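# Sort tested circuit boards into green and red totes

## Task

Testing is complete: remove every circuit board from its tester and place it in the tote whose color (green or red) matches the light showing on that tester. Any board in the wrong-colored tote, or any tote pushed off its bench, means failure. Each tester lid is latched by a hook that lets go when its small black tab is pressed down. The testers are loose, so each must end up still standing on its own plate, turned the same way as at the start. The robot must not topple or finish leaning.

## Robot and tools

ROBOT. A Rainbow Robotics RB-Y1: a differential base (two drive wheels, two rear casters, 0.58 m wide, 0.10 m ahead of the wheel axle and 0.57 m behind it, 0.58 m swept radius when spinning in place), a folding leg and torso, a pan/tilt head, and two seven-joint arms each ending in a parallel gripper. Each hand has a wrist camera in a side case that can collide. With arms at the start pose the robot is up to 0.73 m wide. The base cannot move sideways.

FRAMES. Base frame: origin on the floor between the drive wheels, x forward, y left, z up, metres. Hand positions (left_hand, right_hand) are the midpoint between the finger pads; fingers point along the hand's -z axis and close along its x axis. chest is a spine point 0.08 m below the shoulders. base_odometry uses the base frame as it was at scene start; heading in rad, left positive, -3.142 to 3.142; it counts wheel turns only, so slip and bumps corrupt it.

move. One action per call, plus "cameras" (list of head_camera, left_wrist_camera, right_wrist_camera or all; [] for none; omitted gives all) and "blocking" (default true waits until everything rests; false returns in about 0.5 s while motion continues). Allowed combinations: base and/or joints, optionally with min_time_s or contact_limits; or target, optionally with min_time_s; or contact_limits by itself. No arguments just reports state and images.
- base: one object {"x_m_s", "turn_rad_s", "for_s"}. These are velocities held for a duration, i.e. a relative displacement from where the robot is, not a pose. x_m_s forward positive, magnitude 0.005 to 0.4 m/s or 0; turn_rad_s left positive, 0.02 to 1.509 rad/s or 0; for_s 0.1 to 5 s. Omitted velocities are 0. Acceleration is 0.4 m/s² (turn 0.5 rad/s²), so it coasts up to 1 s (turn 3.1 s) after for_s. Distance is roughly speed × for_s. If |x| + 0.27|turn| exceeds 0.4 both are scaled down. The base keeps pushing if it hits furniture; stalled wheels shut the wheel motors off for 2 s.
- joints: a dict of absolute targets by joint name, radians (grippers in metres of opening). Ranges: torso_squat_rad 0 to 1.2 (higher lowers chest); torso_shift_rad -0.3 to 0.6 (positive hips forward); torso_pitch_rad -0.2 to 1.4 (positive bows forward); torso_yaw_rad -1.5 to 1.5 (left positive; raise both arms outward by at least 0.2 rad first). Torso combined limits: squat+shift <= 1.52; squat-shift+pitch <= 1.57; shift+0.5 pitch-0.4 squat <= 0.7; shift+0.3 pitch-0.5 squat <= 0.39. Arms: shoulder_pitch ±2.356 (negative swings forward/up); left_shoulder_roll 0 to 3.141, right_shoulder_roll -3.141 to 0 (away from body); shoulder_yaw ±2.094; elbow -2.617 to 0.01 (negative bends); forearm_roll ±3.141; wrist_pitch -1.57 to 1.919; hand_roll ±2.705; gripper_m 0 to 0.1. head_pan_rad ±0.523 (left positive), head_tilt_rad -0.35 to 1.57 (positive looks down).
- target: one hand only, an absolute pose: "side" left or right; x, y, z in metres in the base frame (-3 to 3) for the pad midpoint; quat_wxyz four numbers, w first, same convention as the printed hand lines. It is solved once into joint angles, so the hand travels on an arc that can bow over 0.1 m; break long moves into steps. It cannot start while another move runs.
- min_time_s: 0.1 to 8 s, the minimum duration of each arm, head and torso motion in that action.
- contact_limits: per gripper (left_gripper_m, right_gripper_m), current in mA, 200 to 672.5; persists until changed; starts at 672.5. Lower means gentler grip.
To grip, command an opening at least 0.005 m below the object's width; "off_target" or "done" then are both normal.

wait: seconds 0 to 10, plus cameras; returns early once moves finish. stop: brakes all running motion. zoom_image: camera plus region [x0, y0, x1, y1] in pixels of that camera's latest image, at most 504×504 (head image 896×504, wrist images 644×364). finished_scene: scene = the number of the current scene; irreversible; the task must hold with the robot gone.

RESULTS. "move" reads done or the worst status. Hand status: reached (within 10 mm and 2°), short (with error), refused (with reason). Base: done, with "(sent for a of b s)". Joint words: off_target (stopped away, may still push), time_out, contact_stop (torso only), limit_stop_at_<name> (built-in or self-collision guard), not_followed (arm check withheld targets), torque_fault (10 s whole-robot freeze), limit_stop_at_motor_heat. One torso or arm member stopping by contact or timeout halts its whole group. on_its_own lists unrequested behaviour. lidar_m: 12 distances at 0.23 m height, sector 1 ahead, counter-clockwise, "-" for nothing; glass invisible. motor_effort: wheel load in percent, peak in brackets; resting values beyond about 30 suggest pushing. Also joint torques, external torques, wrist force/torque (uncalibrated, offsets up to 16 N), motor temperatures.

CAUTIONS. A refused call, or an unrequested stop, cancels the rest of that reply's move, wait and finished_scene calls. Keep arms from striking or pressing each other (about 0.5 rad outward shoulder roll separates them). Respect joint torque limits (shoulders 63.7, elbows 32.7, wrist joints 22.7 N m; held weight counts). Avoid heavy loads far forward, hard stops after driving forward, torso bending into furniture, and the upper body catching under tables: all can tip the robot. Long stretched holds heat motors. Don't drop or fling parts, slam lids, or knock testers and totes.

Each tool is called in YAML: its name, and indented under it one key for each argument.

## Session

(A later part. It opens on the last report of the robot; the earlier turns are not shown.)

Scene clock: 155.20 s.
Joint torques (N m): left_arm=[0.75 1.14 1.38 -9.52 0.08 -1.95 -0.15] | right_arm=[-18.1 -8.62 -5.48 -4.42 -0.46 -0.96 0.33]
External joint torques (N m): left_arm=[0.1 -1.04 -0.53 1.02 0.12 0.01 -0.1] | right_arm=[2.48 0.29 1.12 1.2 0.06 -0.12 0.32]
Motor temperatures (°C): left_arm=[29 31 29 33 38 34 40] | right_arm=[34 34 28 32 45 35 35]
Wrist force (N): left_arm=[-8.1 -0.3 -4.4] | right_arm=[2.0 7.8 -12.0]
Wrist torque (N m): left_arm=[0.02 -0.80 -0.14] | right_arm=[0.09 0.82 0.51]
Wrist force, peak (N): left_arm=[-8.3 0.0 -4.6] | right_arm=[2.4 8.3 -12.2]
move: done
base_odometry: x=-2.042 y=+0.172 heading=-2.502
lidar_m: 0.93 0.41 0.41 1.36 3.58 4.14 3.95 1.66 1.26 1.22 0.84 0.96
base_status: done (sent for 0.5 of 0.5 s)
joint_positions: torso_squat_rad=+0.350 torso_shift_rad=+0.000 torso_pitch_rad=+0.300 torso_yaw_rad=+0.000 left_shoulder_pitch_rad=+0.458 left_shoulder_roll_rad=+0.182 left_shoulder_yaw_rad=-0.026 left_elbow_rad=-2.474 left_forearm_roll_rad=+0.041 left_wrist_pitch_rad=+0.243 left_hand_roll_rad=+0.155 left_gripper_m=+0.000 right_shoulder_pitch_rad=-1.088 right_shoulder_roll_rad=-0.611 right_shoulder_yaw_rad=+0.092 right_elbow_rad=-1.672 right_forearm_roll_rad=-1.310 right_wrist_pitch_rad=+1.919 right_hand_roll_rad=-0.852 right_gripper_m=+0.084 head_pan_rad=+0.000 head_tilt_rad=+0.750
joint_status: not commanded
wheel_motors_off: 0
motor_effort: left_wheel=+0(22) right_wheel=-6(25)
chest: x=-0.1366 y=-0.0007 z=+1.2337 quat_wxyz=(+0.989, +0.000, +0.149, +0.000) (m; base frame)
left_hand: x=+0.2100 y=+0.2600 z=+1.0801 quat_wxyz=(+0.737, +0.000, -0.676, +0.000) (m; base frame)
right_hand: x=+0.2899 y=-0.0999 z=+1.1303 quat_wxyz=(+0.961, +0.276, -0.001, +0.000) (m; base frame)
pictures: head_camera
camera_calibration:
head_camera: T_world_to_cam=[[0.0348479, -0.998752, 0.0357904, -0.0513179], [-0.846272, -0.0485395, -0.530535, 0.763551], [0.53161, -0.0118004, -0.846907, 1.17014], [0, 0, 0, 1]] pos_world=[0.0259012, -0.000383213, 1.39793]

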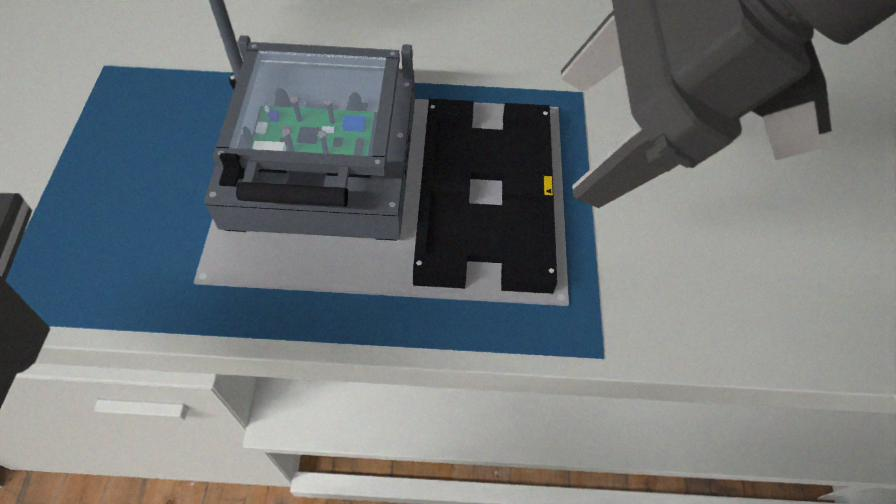

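move:
  base: {"x_m_s":0.05,"for_s":1.3}
  cameras: ["head_camera"]

zoom_image:
  camera: "head_camera"
  region: [180, 20, 440, 320]

Scene clock: 169.33 s.
Joint torques (N m): left_arm=[0.44 1.07 1.36 -9.49 0.03 -2.03 -0.17] | right_arm=[-18.31 -8.76 -5.83 -4.62 -0.46 -1.02 0.39]
External joint torques (N m): left_arm=[-0.21 -1.11 -0.55 1.05 0.07 -0.08 -0.12] | right_arm=[2.27 0.14 0.77 1 0.05 -0.17 0.38]
Motor temperatures (°C): left_arm=[29 31 29 33 38 34 40] | right_arm=[35 34 28 32 45 35 35]
Wrist force (N): left_arm=[-7.8 0.0 -4.4] | right_arm=[2.1 7.7 -12.1]
Wrist torque (N m): left_arm=[-0.01 -0.74 -0.14] | right_arm=[0.11 0.83 0.53]
Wrist force, peak (N): left_arm=[-8.5 -0.2 -4.5] | right_arm=[2.6 8.1 -12.4]
move: done
base_odometry: x=-2.094 y=+0.133 heading=-2.502
lidar_m: 0.86 0.40 0.36 0.91 3.59 4.20 3.97 1.67 1.26 0.82 0.84 0.90
base_status: done (sent for 1.3 of 1.3 s)
joint_positions: torso_squat_rad=+0.350 torso_shift_rad=+0.000 torso_pitch_rad=+0.300 torso_yaw_rad=+0.000 left_shoulder_pitch_rad=+0.458 left_shoulder_roll_rad=+0.182 left_shoulder_yaw_rad=-0.026 left_elbow_rad=-2.474 left_forearm_roll_rad=+0.041 left_wrist_pitch_rad=+0.243 left_hand_roll_rad=+0.155 left_gripper_m=+0.000 right_shoulder_pitch_rad=-1.088 right_shoulder_roll_rad=-0.611 right_shoulder_yaw_rad=+0.092 right_elbow_rad=-1.672 right_forearm_roll_rad=-1.310 right_wrist_pitch_rad=+1.919 right_hand_roll_rad=-0.852 right_gripper_m=+0.084 head_pan_rad=+0.000 head_tilt_rad=+0.750
joint_status: not commanded
wheel_motors_off: 0
motor_effort: left_wheel=-2(25) right_wheel=+1(27)
chest: x=-0.1366 y=-0.0007 z=+1.2337 quat_wxyz=(+0.989, +0.000, +0.149, +0.000) (m; base frame)
left_hand: x=+0.2099 y=+0.2600 z=+1.0801 quat_wxyz=(+0.737, +0.000, -0.676, +0.000) (m; base frame)
right_hand: x=+0.2899 y=-0.0999 z=+1.1303 quat_wxyz=(+0.961, +0.276, -0.001, +0.000) (m; base frame)
pictures: head_camera
camera_calibration:
head_camera: T_world_to_cam=[[0.034846, -0.998751, 0.0357986, -0.0513218], [-0.846249, -0.0485427, -0.530571, 0.763587], [0.531646, -0.0118063, -0.846884, 1.17013], [0, 0, 0, 1]] pos_world=[0.0258771, -0.000376208, 1.39794]

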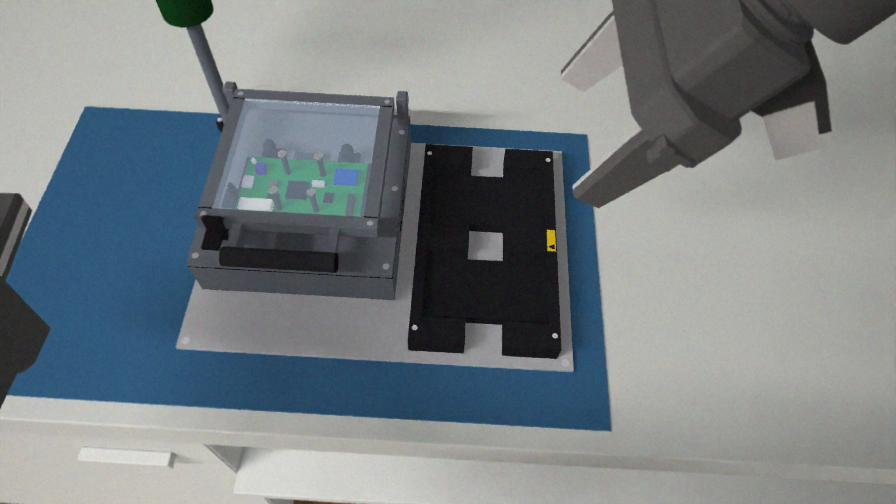

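Scaled by 1.680 from the camera's 896x504 image, which has a finer 1280x720 frame.

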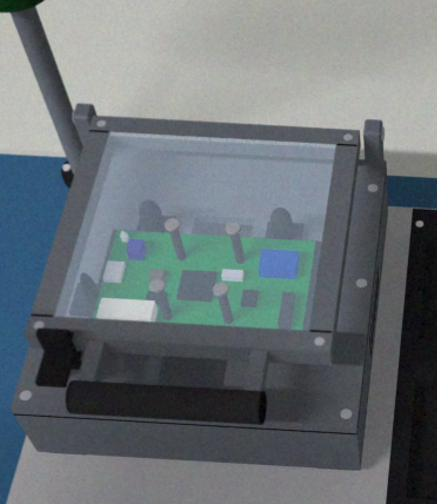

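move:
  target: {"side":"left","x":0.18,"y":0.25,"z":1.05,"quat_wxyz":[0.902,-0.083,-0.374,-0.200]}
  cameras: []

move:
  target: {"side":"left","x":0.267,"y":0.207,"z":1.003,"quat_wxyz":[0.902,-0.083,-0.374,-0.200]}
  cameras: ["head_camera","left_wrist_camera"]

zoom_image:
  camera: "head_camera"
  region: [120, 120, 420, 320]

Scene clock: 184.47 s.
Joint torques (N m): left_arm=[-3.32 8.49 7.79 -4.92 -0.37 -1.44 0.1] | right_arm=[-18.4 -8.26 -5.96 -4.71 -0.63 -0.97 0.38]
External joint torques (N m): left_arm=[-0.62 0.06 0.59 0.13 0.04 -0.1 0.14] | right_arm=[2.18 0.65 0.64 0.91 -0.11 -0.12 0.37]
Motor temperatures (°C): left_arm=[29 31 29 33 38 34 40] | right_arm=[35 34 28 32 45 35 35]
Wrist force (N): left_arm=[-6.3 -0.2 -7.9] | right_arm=[1.9 7.8 -12.1]
Wrist torque (N m): left_arm=[-0.04 -0.69 -0.15] | right_arm=[0.09 0.82 0.50]
Wrist force, peak (N): left_arm=[-6.8 -0.4 -8.1] | right_arm=[2.4 7.9 -12.5]
move: done
base_odometry: x=-2.094 y=+0.133 heading=-2.502
lidar_m: 0.87 0.41 0.37 0.90 3.57 4.20 3.97 1.67 1.26 0.82 0.85 0.89
base_status: not commanded
joint_positions: torso_squat_rad=+0.350 torso_shift_rad=+0.000 torso_pitch_rad=+0.300 torso_yaw_rad=+0.000 left_shoulder_pitch_rad=+0.329 left_shoulder_roll_rad=+1.165 left_shoulder_yaw_rad=+0.191 left_elbow_rad=-2.607 left_forearm_roll_rad=+0.754 left_wrist_pitch_rad=+0.862 left_hand_roll_rad=+0.425 left_gripper_m=+0.000 right_shoulder_pitch_rad=-1.088 right_shoulder_roll_rad=-0.611 right_shoulder_yaw_rad=+0.092 right_elbow_rad=-1.672 right_forearm_roll_rad=-1.310 right_wrist_pitch_rad=+1.919 right_hand_roll_rad=-0.852 right_gripper_m=+0.084 head_pan_rad=+0.000 head_tilt_rad=+0.750
joint_status: all done
wheel_motors_off: 0
motor_effort: left_wheel=-3(3) right_wheel=+3(4)
chest: x=-0.1366 y=-0.0007 z=+1.2337 quat_wxyz=(+0.989, +0.000, +0.149, +0.000) (m; base frame)
left_hand: x=+0.1799 y=+0.2501 z=+1.0499 quat_wxyz=(+0.902, -0.083, -0.374, -0.200) (m; base frame)
left_hand_status: reached (checked arc, planned for 1.3 s): 0 mm and 0.0 deg off.
right_hand: x=+0.2899 y=-0.1000 z=+1.1303 quat_wxyz=(+0.961, +0.276, -0.001, +0.000) (m; base frame)
pictures: none
No camera images: "cameras" was empty.

Scene clock: 185.73 s.
Joint torques (N m): left_arm=[-8.44 7.94 8.21 -4.95 -0.15 -0.97 0.24] | right_arm=[-18.27 -8.38 -5.88 -4.75 -0.57 -0.89 0.3]
External joint torques (N m): left_arm=[0.15 -1.57 -0.11 1.25 0.34 0.34 0.28] | right_arm=[2.31 0.54 0.72 0.86 -0.05 -0.05 0.3]
Motor temperatures (°C): left_arm=[29 31 29 33 38 34 40] | right_arm=[35 34 28 32 45 35 35]
Wrist force (N): left_arm=[-6.2 -0.2 -7.8] | right_arm=[2.1 7.8 -12.2]
Wrist torque (N m): left_arm=[-0.01 -0.69 -0.19] | right_arm=[0.08 0.82 0.52]
Wrist force, peak (N): left_arm=[-5.9 -0.2 -8.8] | right_arm=[2.1 8.2 -12.4]
move: done
base_odometry: x=-2.094 y=+0.133 heading=-2.502
lidar_m: 0.87 0.41 0.35 0.91 3.59 4.20 3.97 1.67 1.26 0.83 0.83 0.90
base_status: not commanded
joint_positions: torso_squat_rad=+0.350 torso_shift_rad=+0.000 torso_pitch_rad=+0.300 torso_yaw_rad=+0.000 left_shoulder_pitch_rad=-0.246 left_shoulder_roll_rad=+1.028 left_shoulder_yaw_rad=-0.284 left_elbow_rad=-2.280 left_forearm_roll_rad=+0.600 left_wrist_pitch_rad=+0.961 left_hand_roll_rad=+0.466 left_gripper_m=+0.000 right_shoulder_pitch_rad=-1.088 right_shoulder_roll_rad=-0.611 right_shoulder_yaw_rad=+0.092 right_elbow_rad=-1.672 right_forearm_roll_rad=-1.310 right_wrist_pitch_rad=+1.919 right_hand_roll_rad=-0.852 right_gripper_m=+0.084 head_pan_rad=+0.000 head_tilt_rad=+0.750
joint_status: all done
wheel_motors_off: 0
motor_effort: left_wheel=-3(4) right_wheel=+2(4)
chest: x=-0.1366 y=-0.0007 z=+1.2337 quat_wxyz=(+0.989, +0.000, +0.149, +0.000) (m; base frame)
left_hand: x=+0.2669 y=+0.2070 z=+1.0032 quat_wxyz=(+0.902, -0.083, -0.374, -0.200) (m; base frame)
left_hand_status: reached (checked arc, planned for 0.9 s): 0 mm and 0.1 deg off.
right_hand: x=+0.2899 y=-0.1000 z=+1.1303 quat_wxyz=(+0.961, +0.276, -0.001, +0.000) (m; base frame)
pictures: head_camera, left_wrist_camera
camera_calibration:
head_camera: T_world_to_cam=[[0.0348186, -0.998752, 0.0358043, -0.0513317], [-0.846252, -0.0485225, -0.530569, 0.763582], [0.531644, -0.0118258, -0.846885, 1.17013], [0, 0, 0, 1]] pos_world=[0.0258742, -0.000379062, 1.39794]
left_wrist_camera: T_world_to_cam=[[0.6543, -0.28847, 0.699054, -0.817528], [-0.670159, -0.649489, 0.359237, -0.0128108], [0.350398, -0.703526, -0.618281, 0.741437], [0, 0, 0, 1]] pos_world=[0.266525, 0.277467, 1.03452]

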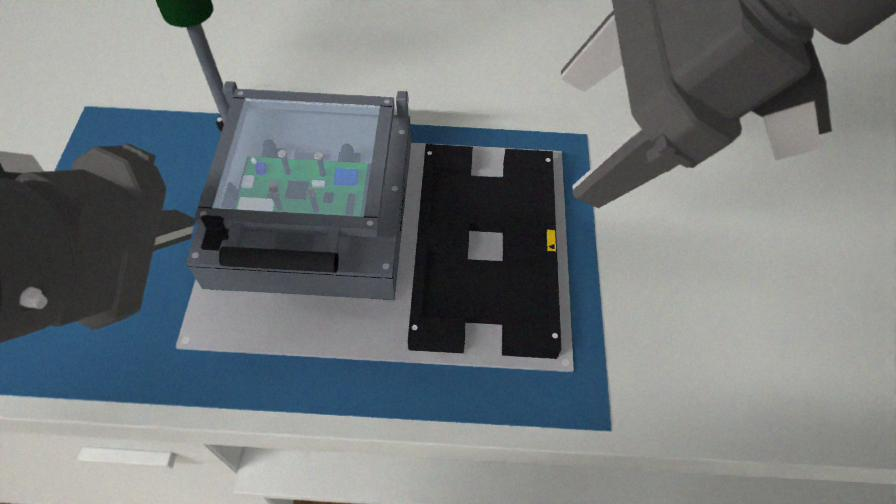

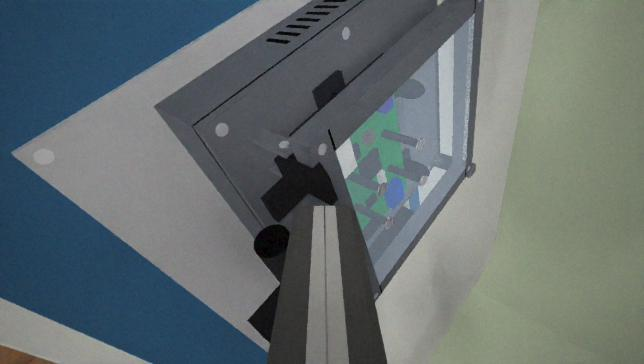

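Scaled by 1.680 from the camera's 896x504 image, which has a finer 1280x720 frame.

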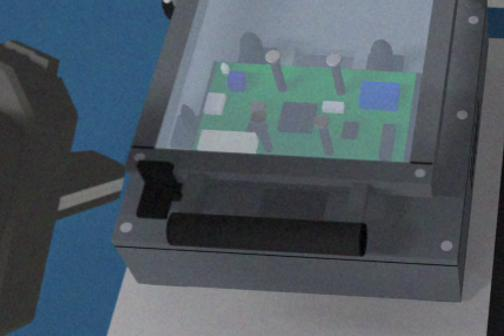

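move:
  target: {"side":"left","x":0.263,"y":0.205,"z":0.990,"quat_wxyz":[0.902,-0.083,-0.374,-0.200]}
  cameras: []

move:
  target: {"side":"left","x":0.262,"y":0.204,"z":0.978,"quat_wxyz":[0.902,-0.083,-0.374,-0.200]}
  cameras: ["head_camera","left_wrist_camera"]

zoom_image:
  camera: "head_camera"
  region: [150, 170, 350, 300]

Scene clock: 196.37 s.
Joint torques (N m): left_arm=[-8.01 7.86 7.88 -5.14 -0.08 -1.39 0.09] | right_arm=[-18.57 -8.53 -5.6 -4.66 -0.57 -0.96 0.27]
External joint torques (N m): left_arm=[0.3 -1.37 -0.22 1.39 0.38 -0.08 0.13] | right_arm=[2.01 0.38 1 0.96 -0.05 -0.12 0.26]
Motor temperatures (°C): left_arm=[29 31 29 33 38 34 40] | right_arm=[35 34 28 32 45 35 35]
Wrist force (N): left_arm=[-6.1 -0.3 -8.1] | right_arm=[2.2 7.6 -11.8]
Wrist torque (N m): left_arm=[-0.01 -0.68 -0.18] | right_arm=[0.09 0.82 0.52]
Wrist force, peak (N): left_arm=[-7.6 -0.3 -8.6] | right_arm=[2.4 7.9 -12.5]
move: done
base_odometry: x=-2.094 y=+0.133 heading=-2.502
lidar_m: 0.86 0.40 0.36 0.91 3.58 4.20 3.97 1.67 1.26 0.84 0.84 0.90
base_status: not commanded
joint_positions: torso_squat_rad=+0.350 torso_shift_rad=+0.000 torso_pitch_rad=+0.300 torso_yaw_rad=+0.000 left_shoulder_pitch_rad=-0.226 left_shoulder_roll_rad=+1.003 left_shoulder_yaw_rad=-0.306 left_elbow_rad=-2.268 left_forearm_roll_rad=+0.560 left_wrist_pitch_rad=+0.941 left_hand_roll_rad=+0.460 left_gripper_m=+0.000 right_shoulder_pitch_rad=-1.088 right_shoulder_roll_rad=-0.611 right_shoulder_yaw_rad=+0.092 right_elbow_rad=-1.672 right_forearm_roll_rad=-1.310 right_wrist_pitch_rad=+1.919 right_hand_roll_rad=-0.852 right_gripper_m=+0.084 head_pan_rad=+0.000 head_tilt_rad=+0.750
joint_status: all done
wheel_motors_off: 0
motor_effort: left_wheel=-3(4) right_wheel=+3(4)
chest: x=-0.1366 y=-0.0007 z=+1.2337 quat_wxyz=(+0.989, +0.000, +0.149, +0.000) (m; base frame)
left_hand: x=+0.2625 y=+0.2050 z=+0.9905 quat_wxyz=(+0.902, -0.083, -0.373, -0.201) (m; base frame)
left_hand_status: reached (checked arc, planned for 0.2 s): 1 mm and 0.1 deg off.
right_hand: x=+0.2899 y=-0.1000 z=+1.1303 quat_wxyz=(+0.961, +0.276, -0.001, +0.000) (m; base frame)
pictures: none
No camera images: "cameras" was empty.

Scene clock: 196.90 s.
Joint torques (N m): left_arm=[-7.21 7.84 7.5 -5.52 -0.12 -1.44 -0.08] | right_arm=[-18.27 -8.36 -5.89 -4.65 -0.61 -0.87 0.41]
External joint torques (N m): left_arm=[0.98 -1.2 -0.46 1.27 0.33 -0.13 -0.04] | right_arm=[2.3 0.55 0.71 0.97 -0.09 -0.02 0.41]
Motor temperatures (°C): left_arm=[29 31 29 33 38 34 40] | right_arm=[35 34 28 32 45 35 35]
Wrist force (N): left_arm=[-6.3 -0.3 -7.9] | right_arm=[1.9 7.6 -12.3]
Wrist torque (N m): left_arm=[-0.02 -0.69 -0.18] | right_arm=[0.12 0.80 0.54]
Wrist force, peak (N): left_arm=[-6.9 -1.1 -8.8] | right_arm=[2.4 8.0 -12.2]
move: done
base_odometry: x=-2.094 y=+0.133 heading=-2.502
lidar_m: 0.86 0.40 0.36 0.90 3.60 4.20 3.97 1.66 1.26 0.82 0.84 0.90
base_status: not commanded
joint_positions: torso_squat_rad=+0.350 torso_shift_rad=+0.000 torso_pitch_rad=+0.300 torso_yaw_rad=+0.000 left_shoulder_pitch_rad=-0.215 left_shoulder_roll_rad=+0.980 left_shoulder_yaw_rad=-0.327 left_elbow_rad=-2.242 left_forearm_roll_rad=+0.530 left_wrist_pitch_rad=+0.915 left_hand_roll_rad=+0.449 left_gripper_m=+0.000 right_shoulder_pitch_rad=-1.088 right_shoulder_roll_rad=-0.611 right_shoulder_yaw_rad=+0.092 right_elbow_rad=-1.672 right_forearm_roll_rad=-1.310 right_wrist_pitch_rad=+1.919 right_hand_roll_rad=-0.852 right_gripper_m=+0.084 head_pan_rad=+0.000 head_tilt_rad=+0.750
joint_status: all done
wheel_motors_off: 0
motor_effort: left_wheel=-3(4) right_wheel=+3(4)
chest: x=-0.1366 y=-0.0007 z=+1.2337 quat_wxyz=(+0.989, +0.000, +0.149, +0.000) (m; base frame)
left_hand: x=+0.2614 y=+0.2041 z=+0.9784 quat_wxyz=(+0.902, -0.083, -0.373, -0.200) (m; base frame)
left_hand_status: reached (checked arc, planned for 0.2 s): 1 mm and 0.1 deg off.
right_hand: x=+0.2899 y=-0.1000 z=+1.1303 quat_wxyz=(+0.961, +0.276, -0.001, +0.000) (m; base frame)
pictures: head_camera, left_wrist_camera
camera_calibration:
head_camera: T_world_to_cam=[[0.0348356, -0.998751, 0.035806, -0.0513294], [-0.846243, -0.048538, -0.530581, 0.763593], [0.531656, -0.0118174, -0.846878, 1.17013], [0, 0, 0, 1]] pos_world=[0.0258664, -0.000374042, 1.39794]
left_wrist_camera: T_world_to_cam=[[0.655129, -0.289415, 0.697886, -0.796364], [-0.669704, -0.650031, 0.359105, -0.00938428], [0.349717, -0.702637, -0.619677, 0.727302], [0, 0, 0, 1]] pos_world=[0.261087, 0.274449, 1.00983]

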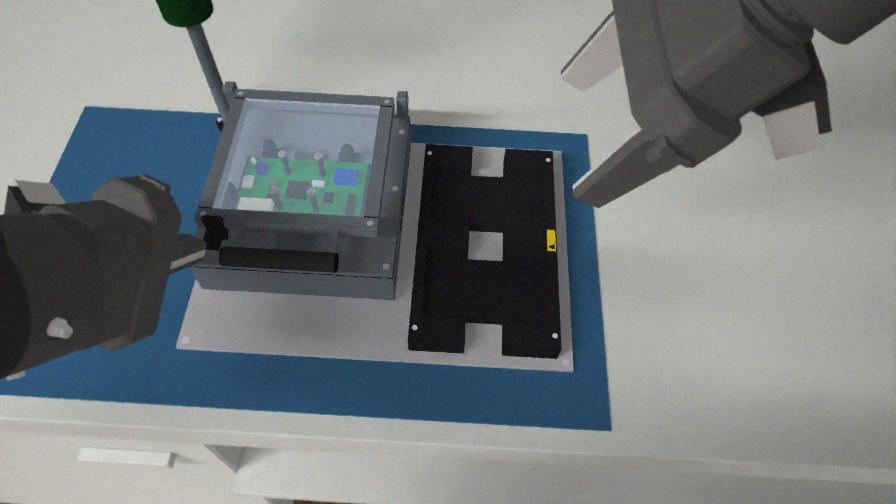

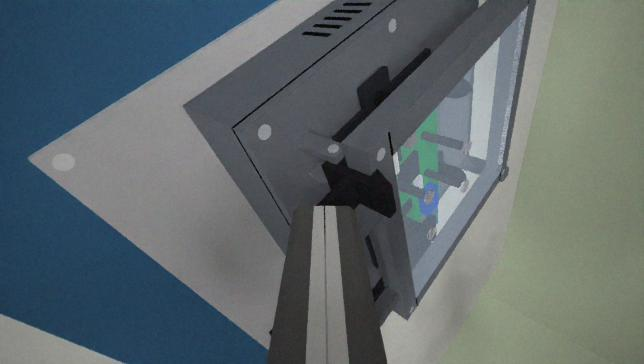

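Scaled by 2.520 from the camera's 896x504 image, which has a finer 1280x720 frame.

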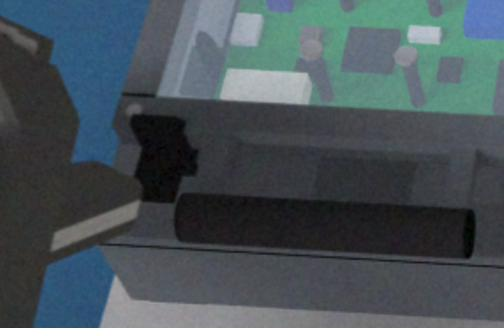

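move:
  target: {"side":"left","x":0.264,"y":0.202,"z":0.968,"quat_wxyz":[0.902,-0.083,-0.374,-0.200]}
  cameras: ["head_camera","left_wrist_camera"]

zoom_image:
  camera: "head_camera"
  region: [150, 170, 350, 300]

Scene clock: 204.63 s.
Joint torques (N m): left_arm=[-7.98 6.66 6.4 -5.31 -0.05 -1.26 0.01] | right_arm=[-18.31 -8.05 -5.93 -4.85 -0.6 -0.94 0.41]
External joint torques (N m): left_arm=[0.3 -2.2 -1.47 1.68 0.38 0.07 0.05] | right_arm=[2.27 0.86 0.67 0.77 -0.08 -0.1 0.41]
Motor temperatures (°C): left_arm=[29 31 29 32 38 34 40] | right_arm=[35 34 28 32 45 35 35]
Wrist force (N): left_arm=[-5.6 0.3 -1.4] | right_arm=[2.3 7.6 -12.2]
Wrist torque (N m): left_arm=[0.00 -0.73 -0.17] | right_arm=[0.11 0.84 0.50]
Wrist force, peak (N): left_arm=[-6.4 -0.1 -8.3] | right_arm=[2.3 8.0 -12.4]
move: done
base_odometry: x=-2.094 y=+0.133 heading=-2.502
lidar_m: 0.87 0.40 0.36 0.91 3.58 4.20 3.97 1.67 1.26 0.82 0.84 0.90
base_status: not commanded
joint_positions: torso_squat_rad=+0.350 torso_shift_rad=+0.000 torso_pitch_rad=+0.300 torso_yaw_rad=+0.000 left_shoulder_pitch_rad=-0.220 left_shoulder_roll_rad=+0.956 left_shoulder_yaw_rad=-0.348 left_elbow_rad=-2.210 left_forearm_roll_rad=+0.509 left_wrist_pitch_rad=+0.896 left_hand_roll_rad=+0.438 left_gripper_m=+0.000 right_shoulder_pitch_rad=-1.088 right_shoulder_roll_rad=-0.611 right_shoulder_yaw_rad=+0.092 right_elbow_rad=-1.672 right_forearm_roll_rad=-1.310 right_wrist_pitch_rad=+1.919 right_hand_roll_rad=-0.852 right_gripper_m=+0.084 head_pan_rad=+0.000 head_tilt_rad=+0.750
joint_status: all done
wheel_motors_off: 0
motor_effort: left_wheel=-2(4) right_wheel=+3(3)
chest: x=-0.1367 y=-0.0007 z=+1.2337 quat_wxyz=(+0.989, +0.000, +0.149, +0.000) (m; base frame)
left_hand: x=+0.2634 y=+0.2021 z=+0.9686 quat_wxyz=(+0.902, -0.083, -0.374, -0.200) (m; base frame)
left_hand_status: reached (checked arc, planned for 0.2 s): 1 mm and 0.1 deg off.
right_hand: x=+0.2899 y=-0.1000 z=+1.1303 quat_wxyz=(+0.961, +0.276, -0.001, +0.000) (m; base frame)
pictures: head_camera, left_wrist_camera
camera_calibration:
head_camera: T_world_to_cam=[[0.0348515, -0.998751, 0.0357992, -0.0513177], [-0.846182, -0.0485492, -0.530678, 0.763654], [0.531753, -0.0117977, -0.846817, 1.17012], [0, 0, 0, 1]] pos_world=[0.0257644, -0.000374013, 1.39797]
left_wrist_camera: T_world_to_cam=[[0.654534, -0.289242, 0.698516, -0.791881], [-0.669941, -0.65008, 0.358573, -0.00517227], [0.350377, -0.702662, -0.619275, 0.71854], [0, 0, 0, 1]] pos_world=[0.263088, 0.272483, 0.99997]

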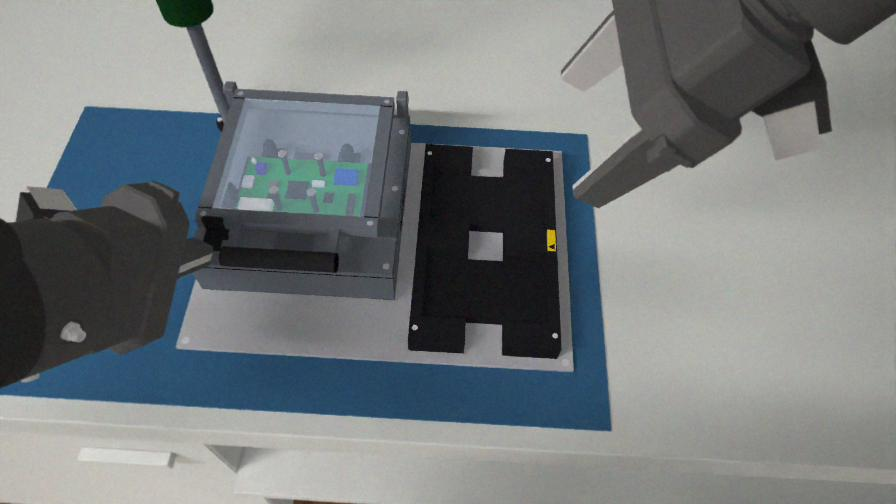

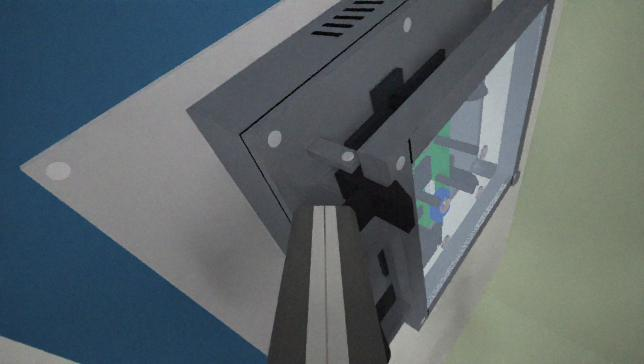

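Scaled by 2.520 from the camera's 896x504 image, which has a finer 1280x720 frame.

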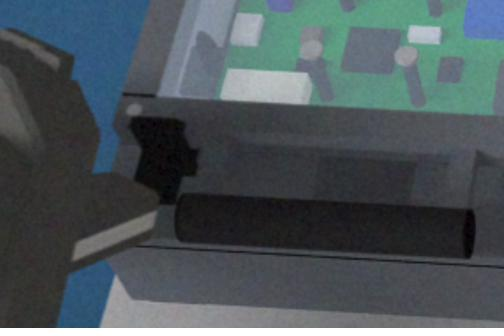

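move:
  target: {"side":"left","x":0.265,"y":0.201,"z":0.960,"quat_wxyz":[0.902,-0.083,-0.374,-0.200]}
  cameras: ["head_camera","left_wrist_camera"]

zoom_image:
  camera: "head_camera"
  region: [150, 170, 350, 300]

Scene clock: 211.50 s.
Joint torques (N m): left_arm=[-8.02 4.5 3.35 -0.83 0.12 -1.26 -0.08] | right_arm=[-18.27 -8.02 -6.15 -4.81 -0.56 -0.95 0.33]
External joint torques (N m): left_arm=[0.32 -4.26 -4.47 6.29 0.54 0.07 -0.04] | right_arm=[2.32 0.89 0.45 0.8 -0.04 -0.1 0.33]
Motor temperatures (°C): left_arm=[29 31 29 32 38 34 40] | right_arm=[35 34 28 32 45 35 35]
Wrist force (N): left_arm=[-4.9 1.8 34.1] | right_arm=[2.1 7.7 -12.3]
Wrist torque (N m): left_arm=[0.07 -0.71 -0.18] | right_arm=[0.08 0.82 0.53]
Wrist force, peak (N): left_arm=[-3.2 2.3 44.1] | right_arm=[2.6 7.7 -12.5]
move: done
base_odometry: x=-2.094 y=+0.133 heading=-2.502
lidar_m: 0.87 0.40 0.36 0.90 3.57 4.20 3.97 1.67 1.26 0.82 0.84 0.90
base_status: not commanded
joint_positions: torso_squat_rad=+0.350 torso_shift_rad=-0.001 torso_pitch_rad=+0.299 torso_yaw_rad=+0.000 left_shoulder_pitch_rad=-0.221 left_shoulder_roll_rad=+0.940 left_shoulder_yaw_rad=-0.361 left_elbow_rad=-2.185 left_forearm_roll_rad=+0.494 left_wrist_pitch_rad=+0.879 left_hand_roll_rad=+0.429 left_gripper_m=+0.000 right_shoulder_pitch_rad=-1.088 right_shoulder_roll_rad=-0.611 right_shoulder_yaw_rad=+0.092 right_elbow_rad=-1.672 right_forearm_roll_rad=-1.310 right_wrist_pitch_rad=+1.919 right_hand_roll_rad=-0.852 right_gripper_m=+0.084 head_pan_rad=+0.000 head_tilt_rad=+0.750
joint_status: all done
wheel_motors_off: 0
motor_effort: left_wheel=+6(7) right_wheel=+4(5)
chest: x=-0.1374 y=-0.0007 z=+1.2338 quat_wxyz=(+0.989, +0.000, +0.149, +0.000) (m; base frame)
left_hand: x=+0.2644 y=+0.2013 z=+0.9614 quat_wxyz=(+0.901, -0.082, -0.375, -0.200) (m; base frame)
left_hand_status: reached (checked arc, planned for 0.2 s): 2 mm and 0.1 deg off.
right_hand: x=+0.2893 y=-0.0998 z=+1.1308 quat_wxyz=(+0.961, +0.276, -0.001, +0.000) (m; base frame)
pictures: head_camera, left_wrist_camera
camera_calibration:
head_camera: T_world_to_cam=[[0.0351711, -0.998743, 0.0357041, -0.0511365], [-0.845587, -0.0487819, -0.531604, 0.764345], [0.532677, -0.0114938, -0.84624, 1.16995], [0, 0, 0, 1]] pos_world=[0.0249128, -0.000338848, 1.39821]
left_wrist_camera: T_world_to_cam=[[0.652999, -0.28908, 0.700018, -0.78884], [-0.67055, -0.65035, 0.356941, -0.000708219], [0.352072, -0.70248, -0.61852, 0.712012], [0, 0, 0, 1]] pos_world=[0.263957, 0.271675, 0.992849]

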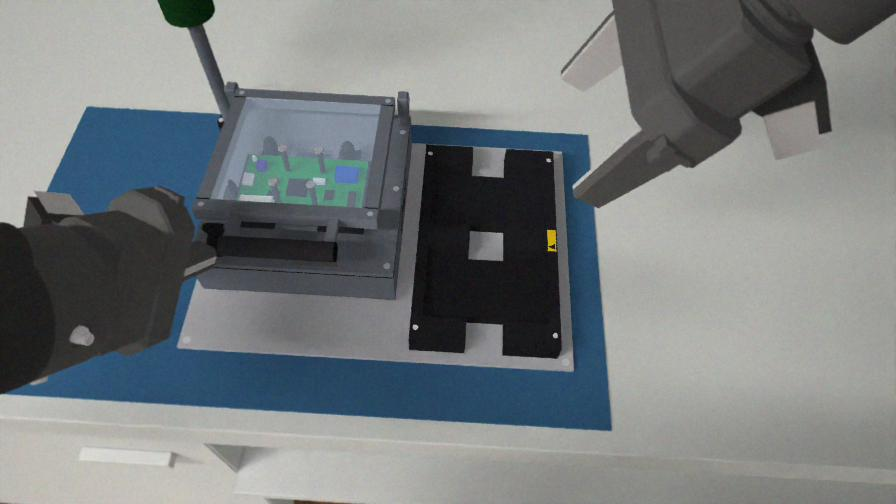

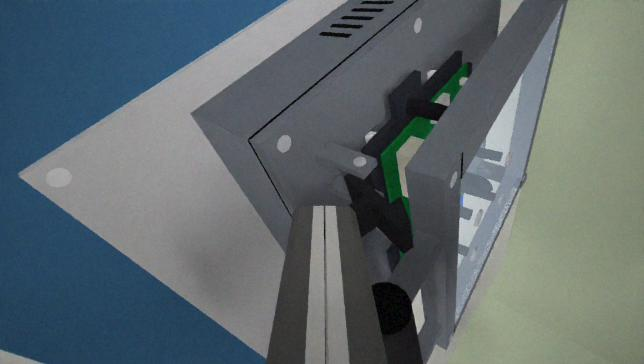

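Scaled by 2.520 from the camera's 896x504 image, which has a finer 1280x720 frame.

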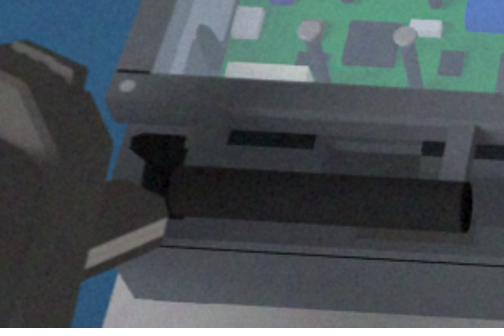

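move:
  target: {"side":"left","x":0.25,"y":0.217,"z":0.99,"quat_wxyz":[0.902,-0.083,-0.374,-0.200]}
  cameras: []

move:
  target: {"side":"left","x":0.15,"y":0.27,"z":1.05,"quat_wxyz":[0.902,-0.083,-0.374,-0.200]}
  cameras: []

move:
  target: {"side":"left","x":0.15,"y":0.2,"z":1.0,"quat_wxyz":[0.7373,0,-0.6756,0]}
  cameras: []

move:
  joints: {"left_gripper_m":0.044}
  contact_limits: {"left_gripper_m":450}
  cameras: []

move:
  target: {"side":"left","x":0.205,"y":0.128,"z":0.978,"quat_wxyz":[0.7373,0,-0.6756,0]}
  cameras: ["head_camera","left_wrist_camera"]

Scene clock: 221.23 s.
Joint torques (N m): left_arm=[-6.25 9.25 8.03 -5.67 -0.29 -1.01 0.24] | right_arm=[-18.39 -7.95 -6 -4.85 -0.56 -0.91 0.34]
External joint torques (N m): left_arm=[1.21 -0.27 -0.05 0.74 0.17 0.29 0.28] | right_arm=[2.19 0.96 0.6 0.77 -0.04 -0.07 0.34]
Motor temperatures (°C): left_arm=[29 31 29 32 37 34 40] | right_arm=[35 34 28 32 45 35 35]
Wrist force (N): left_arm=[-6.0 -0.1 -8.1] | right_arm=[1.9 7.9 -11.9]
Wrist torque (N m): left_arm=[-0.02 -0.66 -0.17] | right_arm=[0.07 0.80 0.51]
Wrist force, peak (N): left_arm=[-4.2 1.5 34.0] | right_arm=[2.1 8.2 -12.3]
move: done
base_odometry: x=-2.094 y=+0.133 heading=-2.502
lidar_m: 0.87 0.40 0.36 0.91 3.58 4.20 3.98 1.67 1.26 0.82 0.83 0.90
base_status: not commanded
joint_positions: torso_squat_rad=+0.350 torso_shift_rad=+0.000 torso_pitch_rad=+0.300 torso_yaw_rad=+0.000 left_shoulder_pitch_rad=-0.154 left_shoulder_roll_rad=+1.046 left_shoulder_yaw_rad=-0.276 left_elbow_rad=-2.295 left_forearm_roll_rad=+0.566 left_wrist_pitch_rad=+0.893 left_hand_roll_rad=+0.464 left_gripper_m=+0.000 right_shoulder_pitch_rad=-1.088 right_shoulder_roll_rad=-0.611 right_shoulder_yaw_rad=+0.092 right_elbow_rad=-1.672 right_forearm_roll_rad=-1.310 right_wrist_pitch_rad=+1.919 right_hand_roll_rad=-0.852 right_gripper_m=+0.084 head_pan_rad=+0.000 head_tilt_rad=+0.750
joint_status: all done
wheel_motors_off: 0
motor_effort: left_wheel=+0(6) right_wheel=+2(6)
chest: x=-0.1367 y=-0.0007 z=+1.2337 quat_wxyz=(+0.989, +0.000, +0.149, +0.000) (m; base frame)
left_hand: x=+0.2507 y=+0.2165 z=+0.9895 quat_wxyz=(+0.902, -0.083, -0.374, -0.200) (m; base frame)
left_hand_status: reached (checked arc, planned for 0.4 s): 1 mm and 0.1 deg off.
right_hand: x=+0.2899 y=-0.1000 z=+1.1303 quat_wxyz=(+0.961, +0.276, -0.001, +0.000) (m; base frame)
pictures: none
No camera images: "cameras" was empty.

Scene clock: 222.83 s.
Joint torques (N m): left_arm=[-0.54 6.5 7.24 -3.64 -0.17 -1.32 -0.21] | right_arm=[-18.41 -7.89 -5.88 -4.77 -0.62 -0.89 0.35]
External joint torques (N m): left_arm=[0.45 0.57 0.28 0.68 0.1 0.02 -0.17] | right_arm=[2.17 1.02 0.72 0.85 -0.1 -0.05 0.35]
Motor temperatures (°C): left_arm=[29 31 29 32 37 34 40] | right_arm=[35 34 28 32 45 35 35]
Wrist force (N): left_arm=[-6.4 0.2 -8.2] | right_arm=[2.4 7.8 -12.3]
Wrist torque (N m): left_arm=[-0.06 -0.67 -0.14] | right_arm=[0.10 0.84 0.51]
Wrist force, peak (N): left_arm=[-6.4 0.4 -8.9] | right_arm=[2.2 7.8 -12.6]
move: done
base_odometry: x=-2.094 y=+0.133 heading=-2.502
lidar_m: 0.87 0.40 0.37 0.90 3.60 4.20 3.97 1.68 1.26 0.83 0.84 0.90
base_status: not commanded
joint_positions: torso_squat_rad=+0.350 torso_shift_rad=+0.000 torso_pitch_rad=+0.300 torso_yaw_rad=+0.000 left_shoulder_pitch_rad=+0.712 left_shoulder_roll_rad=+1.300 left_shoulder_yaw_rad=+0.392 left_elbow_rad=-2.617 left_forearm_roll_rad=+0.769 left_wrist_pitch_rad=+0.561 left_hand_roll_rad=+0.447 left_gripper_m=+0.000 right_shoulder_pitch_rad=-1.088 right_shoulder_roll_rad=-0.611 right_shoulder_yaw_rad=+0.092 right_elbow_rad=-1.672 right_forearm_roll_rad=-1.310 right_wrist_pitch_rad=+1.919 right_hand_roll_rad=-0.852 right_gripper_m=+0.084 head_pan_rad=+0.000 head_tilt_rad=+0.750
joint_status: all done
wheel_motors_off: 0
motor_effort: left_wheel=-2(3) right_wheel=+2(5)
chest: x=-0.1367 y=-0.0007 z=+1.2337 quat_wxyz=(+0.989, +0.000, +0.149, +0.000) (m; base frame)
left_hand: x=+0.1505 y=+0.2704 z=+1.0497 quat_wxyz=(+0.900, -0.096, -0.374, -0.205) (m; base frame)
left_hand_status: reached (checked arc, as near as the solve gets, planned for 1.2 s): 1 mm and 1.6 deg off.
right_hand: x=+0.2899 y=-0.1000 z=+1.1303 quat_wxyz=(+0.961, +0.276, -0.001, +0.000) (m; base frame)
pictures: none
No camera images: "cameras" was empty.

Scene clock: 224.93 s.
Joint torques (N m): left_arm=[2.83 0.04 -0.13 -8.45 0.39 -1.77 0.19] | right_arm=[-18.19 -7.89 -5.91 -4.83 -0.73 -1 0.32]
External joint torques (N m): left_arm=[-0.51 -0.14 0.52 1.46 0.37 0.21 0.24] | right_arm=[2.39 1.02 0.69 0.78 -0.21 -0.15 0.31]
Motor temperatures (°C): left_arm=[29 31 29 32 37 34 40] | right_arm=[35 34 28 32 45 35 35]
Wrist force (N): left_arm=[-8.3 0.0 -4.1] | right_arm=[2.0 7.7 -12.2]
Wrist torque (N m): left_arm=[0.03 -0.77 -0.16] | right_arm=[0.10 0.82 0.52]
Wrist force, peak (N): left_arm=[-6.3 0.1 -8.4] | right_arm=[2.3 7.7 -12.4]
move: done
base_odometry: x=-2.094 y=+0.133 heading=-2.502
lidar_m: 0.87 0.41 0.37 0.91 3.58 4.20 3.98 1.67 1.26 0.82 0.84 0.90
base_status: not commanded
joint_positions: torso_squat_rad=+0.350 torso_shift_rad=+0.000 torso_pitch_rad=+0.300 torso_yaw_rad=+0.000 left_shoulder_pitch_rad=+0.680 left_shoulder_roll_rad=+0.013 left_shoulder_yaw_rad=-0.260 left_elbow_rad=-2.220 left_forearm_roll_rad=-0.082 left_wrist_pitch_rad=-0.199 left_hand_roll_rad=+0.010 left_gripper_m=+0.000 right_shoulder_pitch_rad=-1.088 right_shoulder_roll_rad=-0.611 right_shoulder_yaw_rad=+0.092 right_elbow_rad=-1.672 right_forearm_roll_rad=-1.310 right_wrist_pitch_rad=+1.919 right_hand_roll_rad=-0.852 right_gripper_m=+0.084 head_pan_rad=+0.000 head_tilt_rad=+0.750
joint_status: all done
wheel_motors_off: 0
motor_effort: left_wheel=-1(3) right_wheel=+3(5)
chest: x=-0.1366 y=-0.0007 z=+1.2337 quat_wxyz=(+0.989, +0.000, +0.149, +0.000) (m; base frame)
left_hand: x=+0.1500 y=+0.1999 z=+1.0001 quat_wxyz=(+0.737, +0.000, -0.675, +0.000) (m; base frame)
left_hand_status: reached (checked arc, planned for 1.6 s): 0 mm and 0.0 deg off.
right_hand: x=+0.2899 y=-0.1000 z=+1.1303 quat_wxyz=(+0.961, +0.276, -0.001, +0.000) (m; base frame)
pictures: none
No camera images: "cameras" was empty.

Scene clock: 225.93 s.
Joint torques (N m): left_arm=[2.96 -0.02 -0.04 -8.28 0.42 -1.82 0.16] | right_arm=[-18.39 -8.2 -5.96 -4.87 -0.57 -0.89 0.28]
External joint torques (N m): left_arm=[-0.38 -0.2 0.6 1.64 0.4 0.16 0.22] | right_arm=[2.19 0.71 0.64 0.75 -0.05 -0.04 0.28]
Motor temperatures (°C): left_arm=[29 31 29 32 37 34 40] | right_arm=[35 34 28 32 45 35 35]
Wrist force (N): left_arm=[-8.0 0.1 -4.1] | right_arm=[2.3 7.7 -12.2]
Wrist torque (N m): left_arm=[0.01 -0.75 -0.16] | right_arm=[0.10 0.84 0.52]
Wrist force, peak (N): left_arm=[-8.2 -0.1 -4.2] | right_arm=[2.1 8.0 -12.2]
move: done
base_odometry: x=-2.094 y=+0.133 heading=-2.502
lidar_m: 0.87 0.40 0.36 0.91 3.59 4.20 3.97 1.66 1.26 0.82 0.84 0.90
base_status: not commanded
joint_positions: torso_squat_rad=+0.350 torso_shift_rad=+0.000 torso_pitch_rad=+0.300 torso_yaw_rad=+0.000 left_shoulder_pitch_rad=+0.680 left_shoulder_roll_rad=+0.013 left_shoulder_yaw_rad=-0.260 left_elbow_rad=-2.220 left_forearm_roll_rad=-0.082 left_wrist_pitch_rad=-0.199 left_hand_roll_rad=+0.010 left_gripper_m=+0.044 right_shoulder_pitch_rad=-1.088 right_shoulder_roll_rad=-0.611 right_shoulder_yaw_rad=+0.092 right_elbow_rad=-1.672 right_forearm_roll_rad=-1.310 right_wrist_pitch_rad=+1.919 right_hand_roll_rad=-0.852 right_gripper_m=+0.084 head_pan_rad=+0.000 head_tilt_rad=+0.750
joint_status: all done
wheel_motors_off: 0
motor_effort: left_wheel=+0(3) right_wheel=+2(4)
contact_limits: left_gripper_m 450 mA
chest: x=-0.1366 y=-0.0007 z=+1.2337 quat_wxyz=(+0.989, +0.000, +0.149, +0.000) (m; base frame)
left_hand: x=+0.1500 y=+0.1999 z=+1.0001 quat_wxyz=(+0.737, +0.000, -0.675, +0.000) (m; base frame)
right_hand: x=+0.2899 y=-0.1000 z=+1.1303 quat_wxyz=(+0.961, +0.276, -0.001, +0.000) (m; base frame)
pictures: none
No camera images: "cameras" was empty.

Scene clock: 227.37 s.
Joint torques (N m): left_arm=[-0.49 -2.87 -2.56 -8.26 -0.52 -1.07 0.43] | right_arm=[-18.48 -8.37 -6 -4.71 -0.49 -0.92 0.41]
External joint torques (N m): left_arm=[-0.21 -0.39 -0.6 1.68 0.11 -0.24 0.49] | right_arm=[2.1 0.54 0.6 0.9 0.03 -0.08 0.4]
Motor temperatures (°C): left_arm=[29 31 29 32 37 34 40] | right_arm=[35 34 28 32 45 35 35]
Wrist force (N): left_arm=[-8.1 -0.1 -3.5] | right_arm=[2.1 7.9 -12.0]
Wrist torque (N m): left_arm=[0.03 -0.76 -0.11] | right_arm=[0.06 0.83 0.51]
Wrist force, peak (N): left_arm=[-8.7 -1.4 -4.2] | right_arm=[2.4 7.9 -12.5]
move: done
base_odometry: x=-2.094 y=+0.133 heading=-2.502
lidar_m: 0.87 0.41 0.36 0.91 3.59 4.19 3.97 1.67 1.26 0.82 0.85 0.90
base_status: not commanded
joint_positions: torso_squat_rad=+0.350 torso_shift_rad=+0.000 torso_pitch_rad=+0.300 torso_yaw_rad=+0.000 left_shoulder_pitch_rad=+0.386 left_shoulder_roll_rad=+0.000 left_shoulder_yaw_rad=-0.442 left_elbow_rad=-2.005 left_forearm_roll_rad=+0.966 left_wrist_pitch_rad=-0.292 left_hand_roll_rad=-1.139 left_gripper_m=+0.044 right_shoulder_pitch_rad=-1.088 right_shoulder_roll_rad=-0.611 right_shoulder_yaw_rad=+0.092 right_elbow_rad=-1.672 right_forearm_roll_rad=-1.310 right_wrist_pitch_rad=+1.919 right_hand_roll_rad=-0.852 right_gripper_m=+0.084 head_pan_rad=+0.000 head_tilt_rad=+0.750
joint_status: all done
wheel_motors_off: 0
motor_effort: left_wheel=-3(3) right_wheel=+4(5)
contact_limits: left_gripper_m 450 mA
chest: x=-0.1366 y=-0.0007 z=+1.2337 quat_wxyz=(+0.989, +0.000, +0.149, +0.000) (m; base frame)
left_hand: x=+0.2049 y=+0.1280 z=+0.9777 quat_wxyz=(+0.734, -0.003, -0.679, -0.002) (m; base frame)
left_hand_status: reached (checked arc, planned for 1.1 s): 0 mm and 0.7 deg off.
right_hand: x=+0.2899 y=-0.1000 z=+1.1303 quat_wxyz=(+0.961, +0.276, -0.001, +0.000) (m; base frame)
pictures: head_camera, left_wrist_camera
camera_calibration:
head_camera: T_world_to_cam=[[0.0348316, -0.998752, 0.0358019, -0.0513298], [-0.846228, -0.0485327, -0.530607, 0.763619], [0.531682, -0.0118146, -0.846862, 1.17012], [0, 0, 0, 1]] pos_world=[0.0258503, -0.000380692, 1.39795]
left_wrist_camera: T_world_to_cam=[[0.0896424, 0.0162294, 0.995842, -0.995408], [-0.492311, -0.868453, 0.0584695, 0.189134], [0.865791, -0.495506, -0.0698603, 0.0233923], [0, 0, 0, 1]] pos_world=[0.162091, 0.192, 0.981844]

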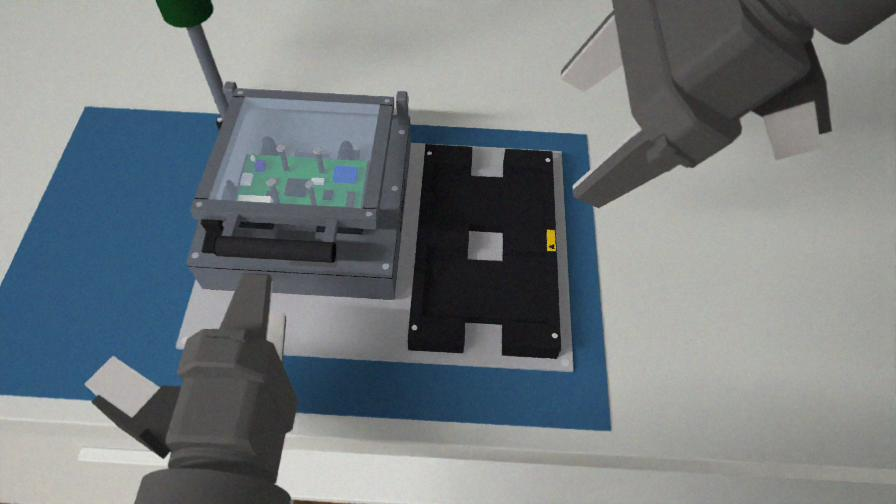

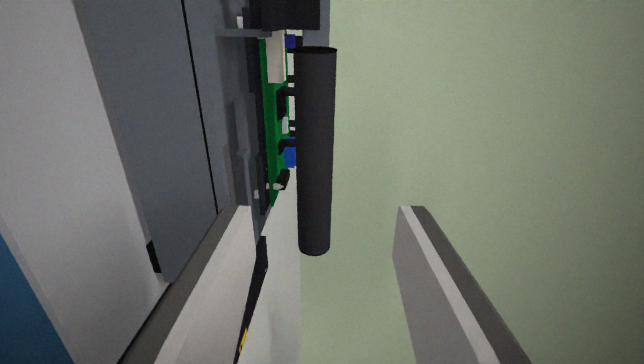

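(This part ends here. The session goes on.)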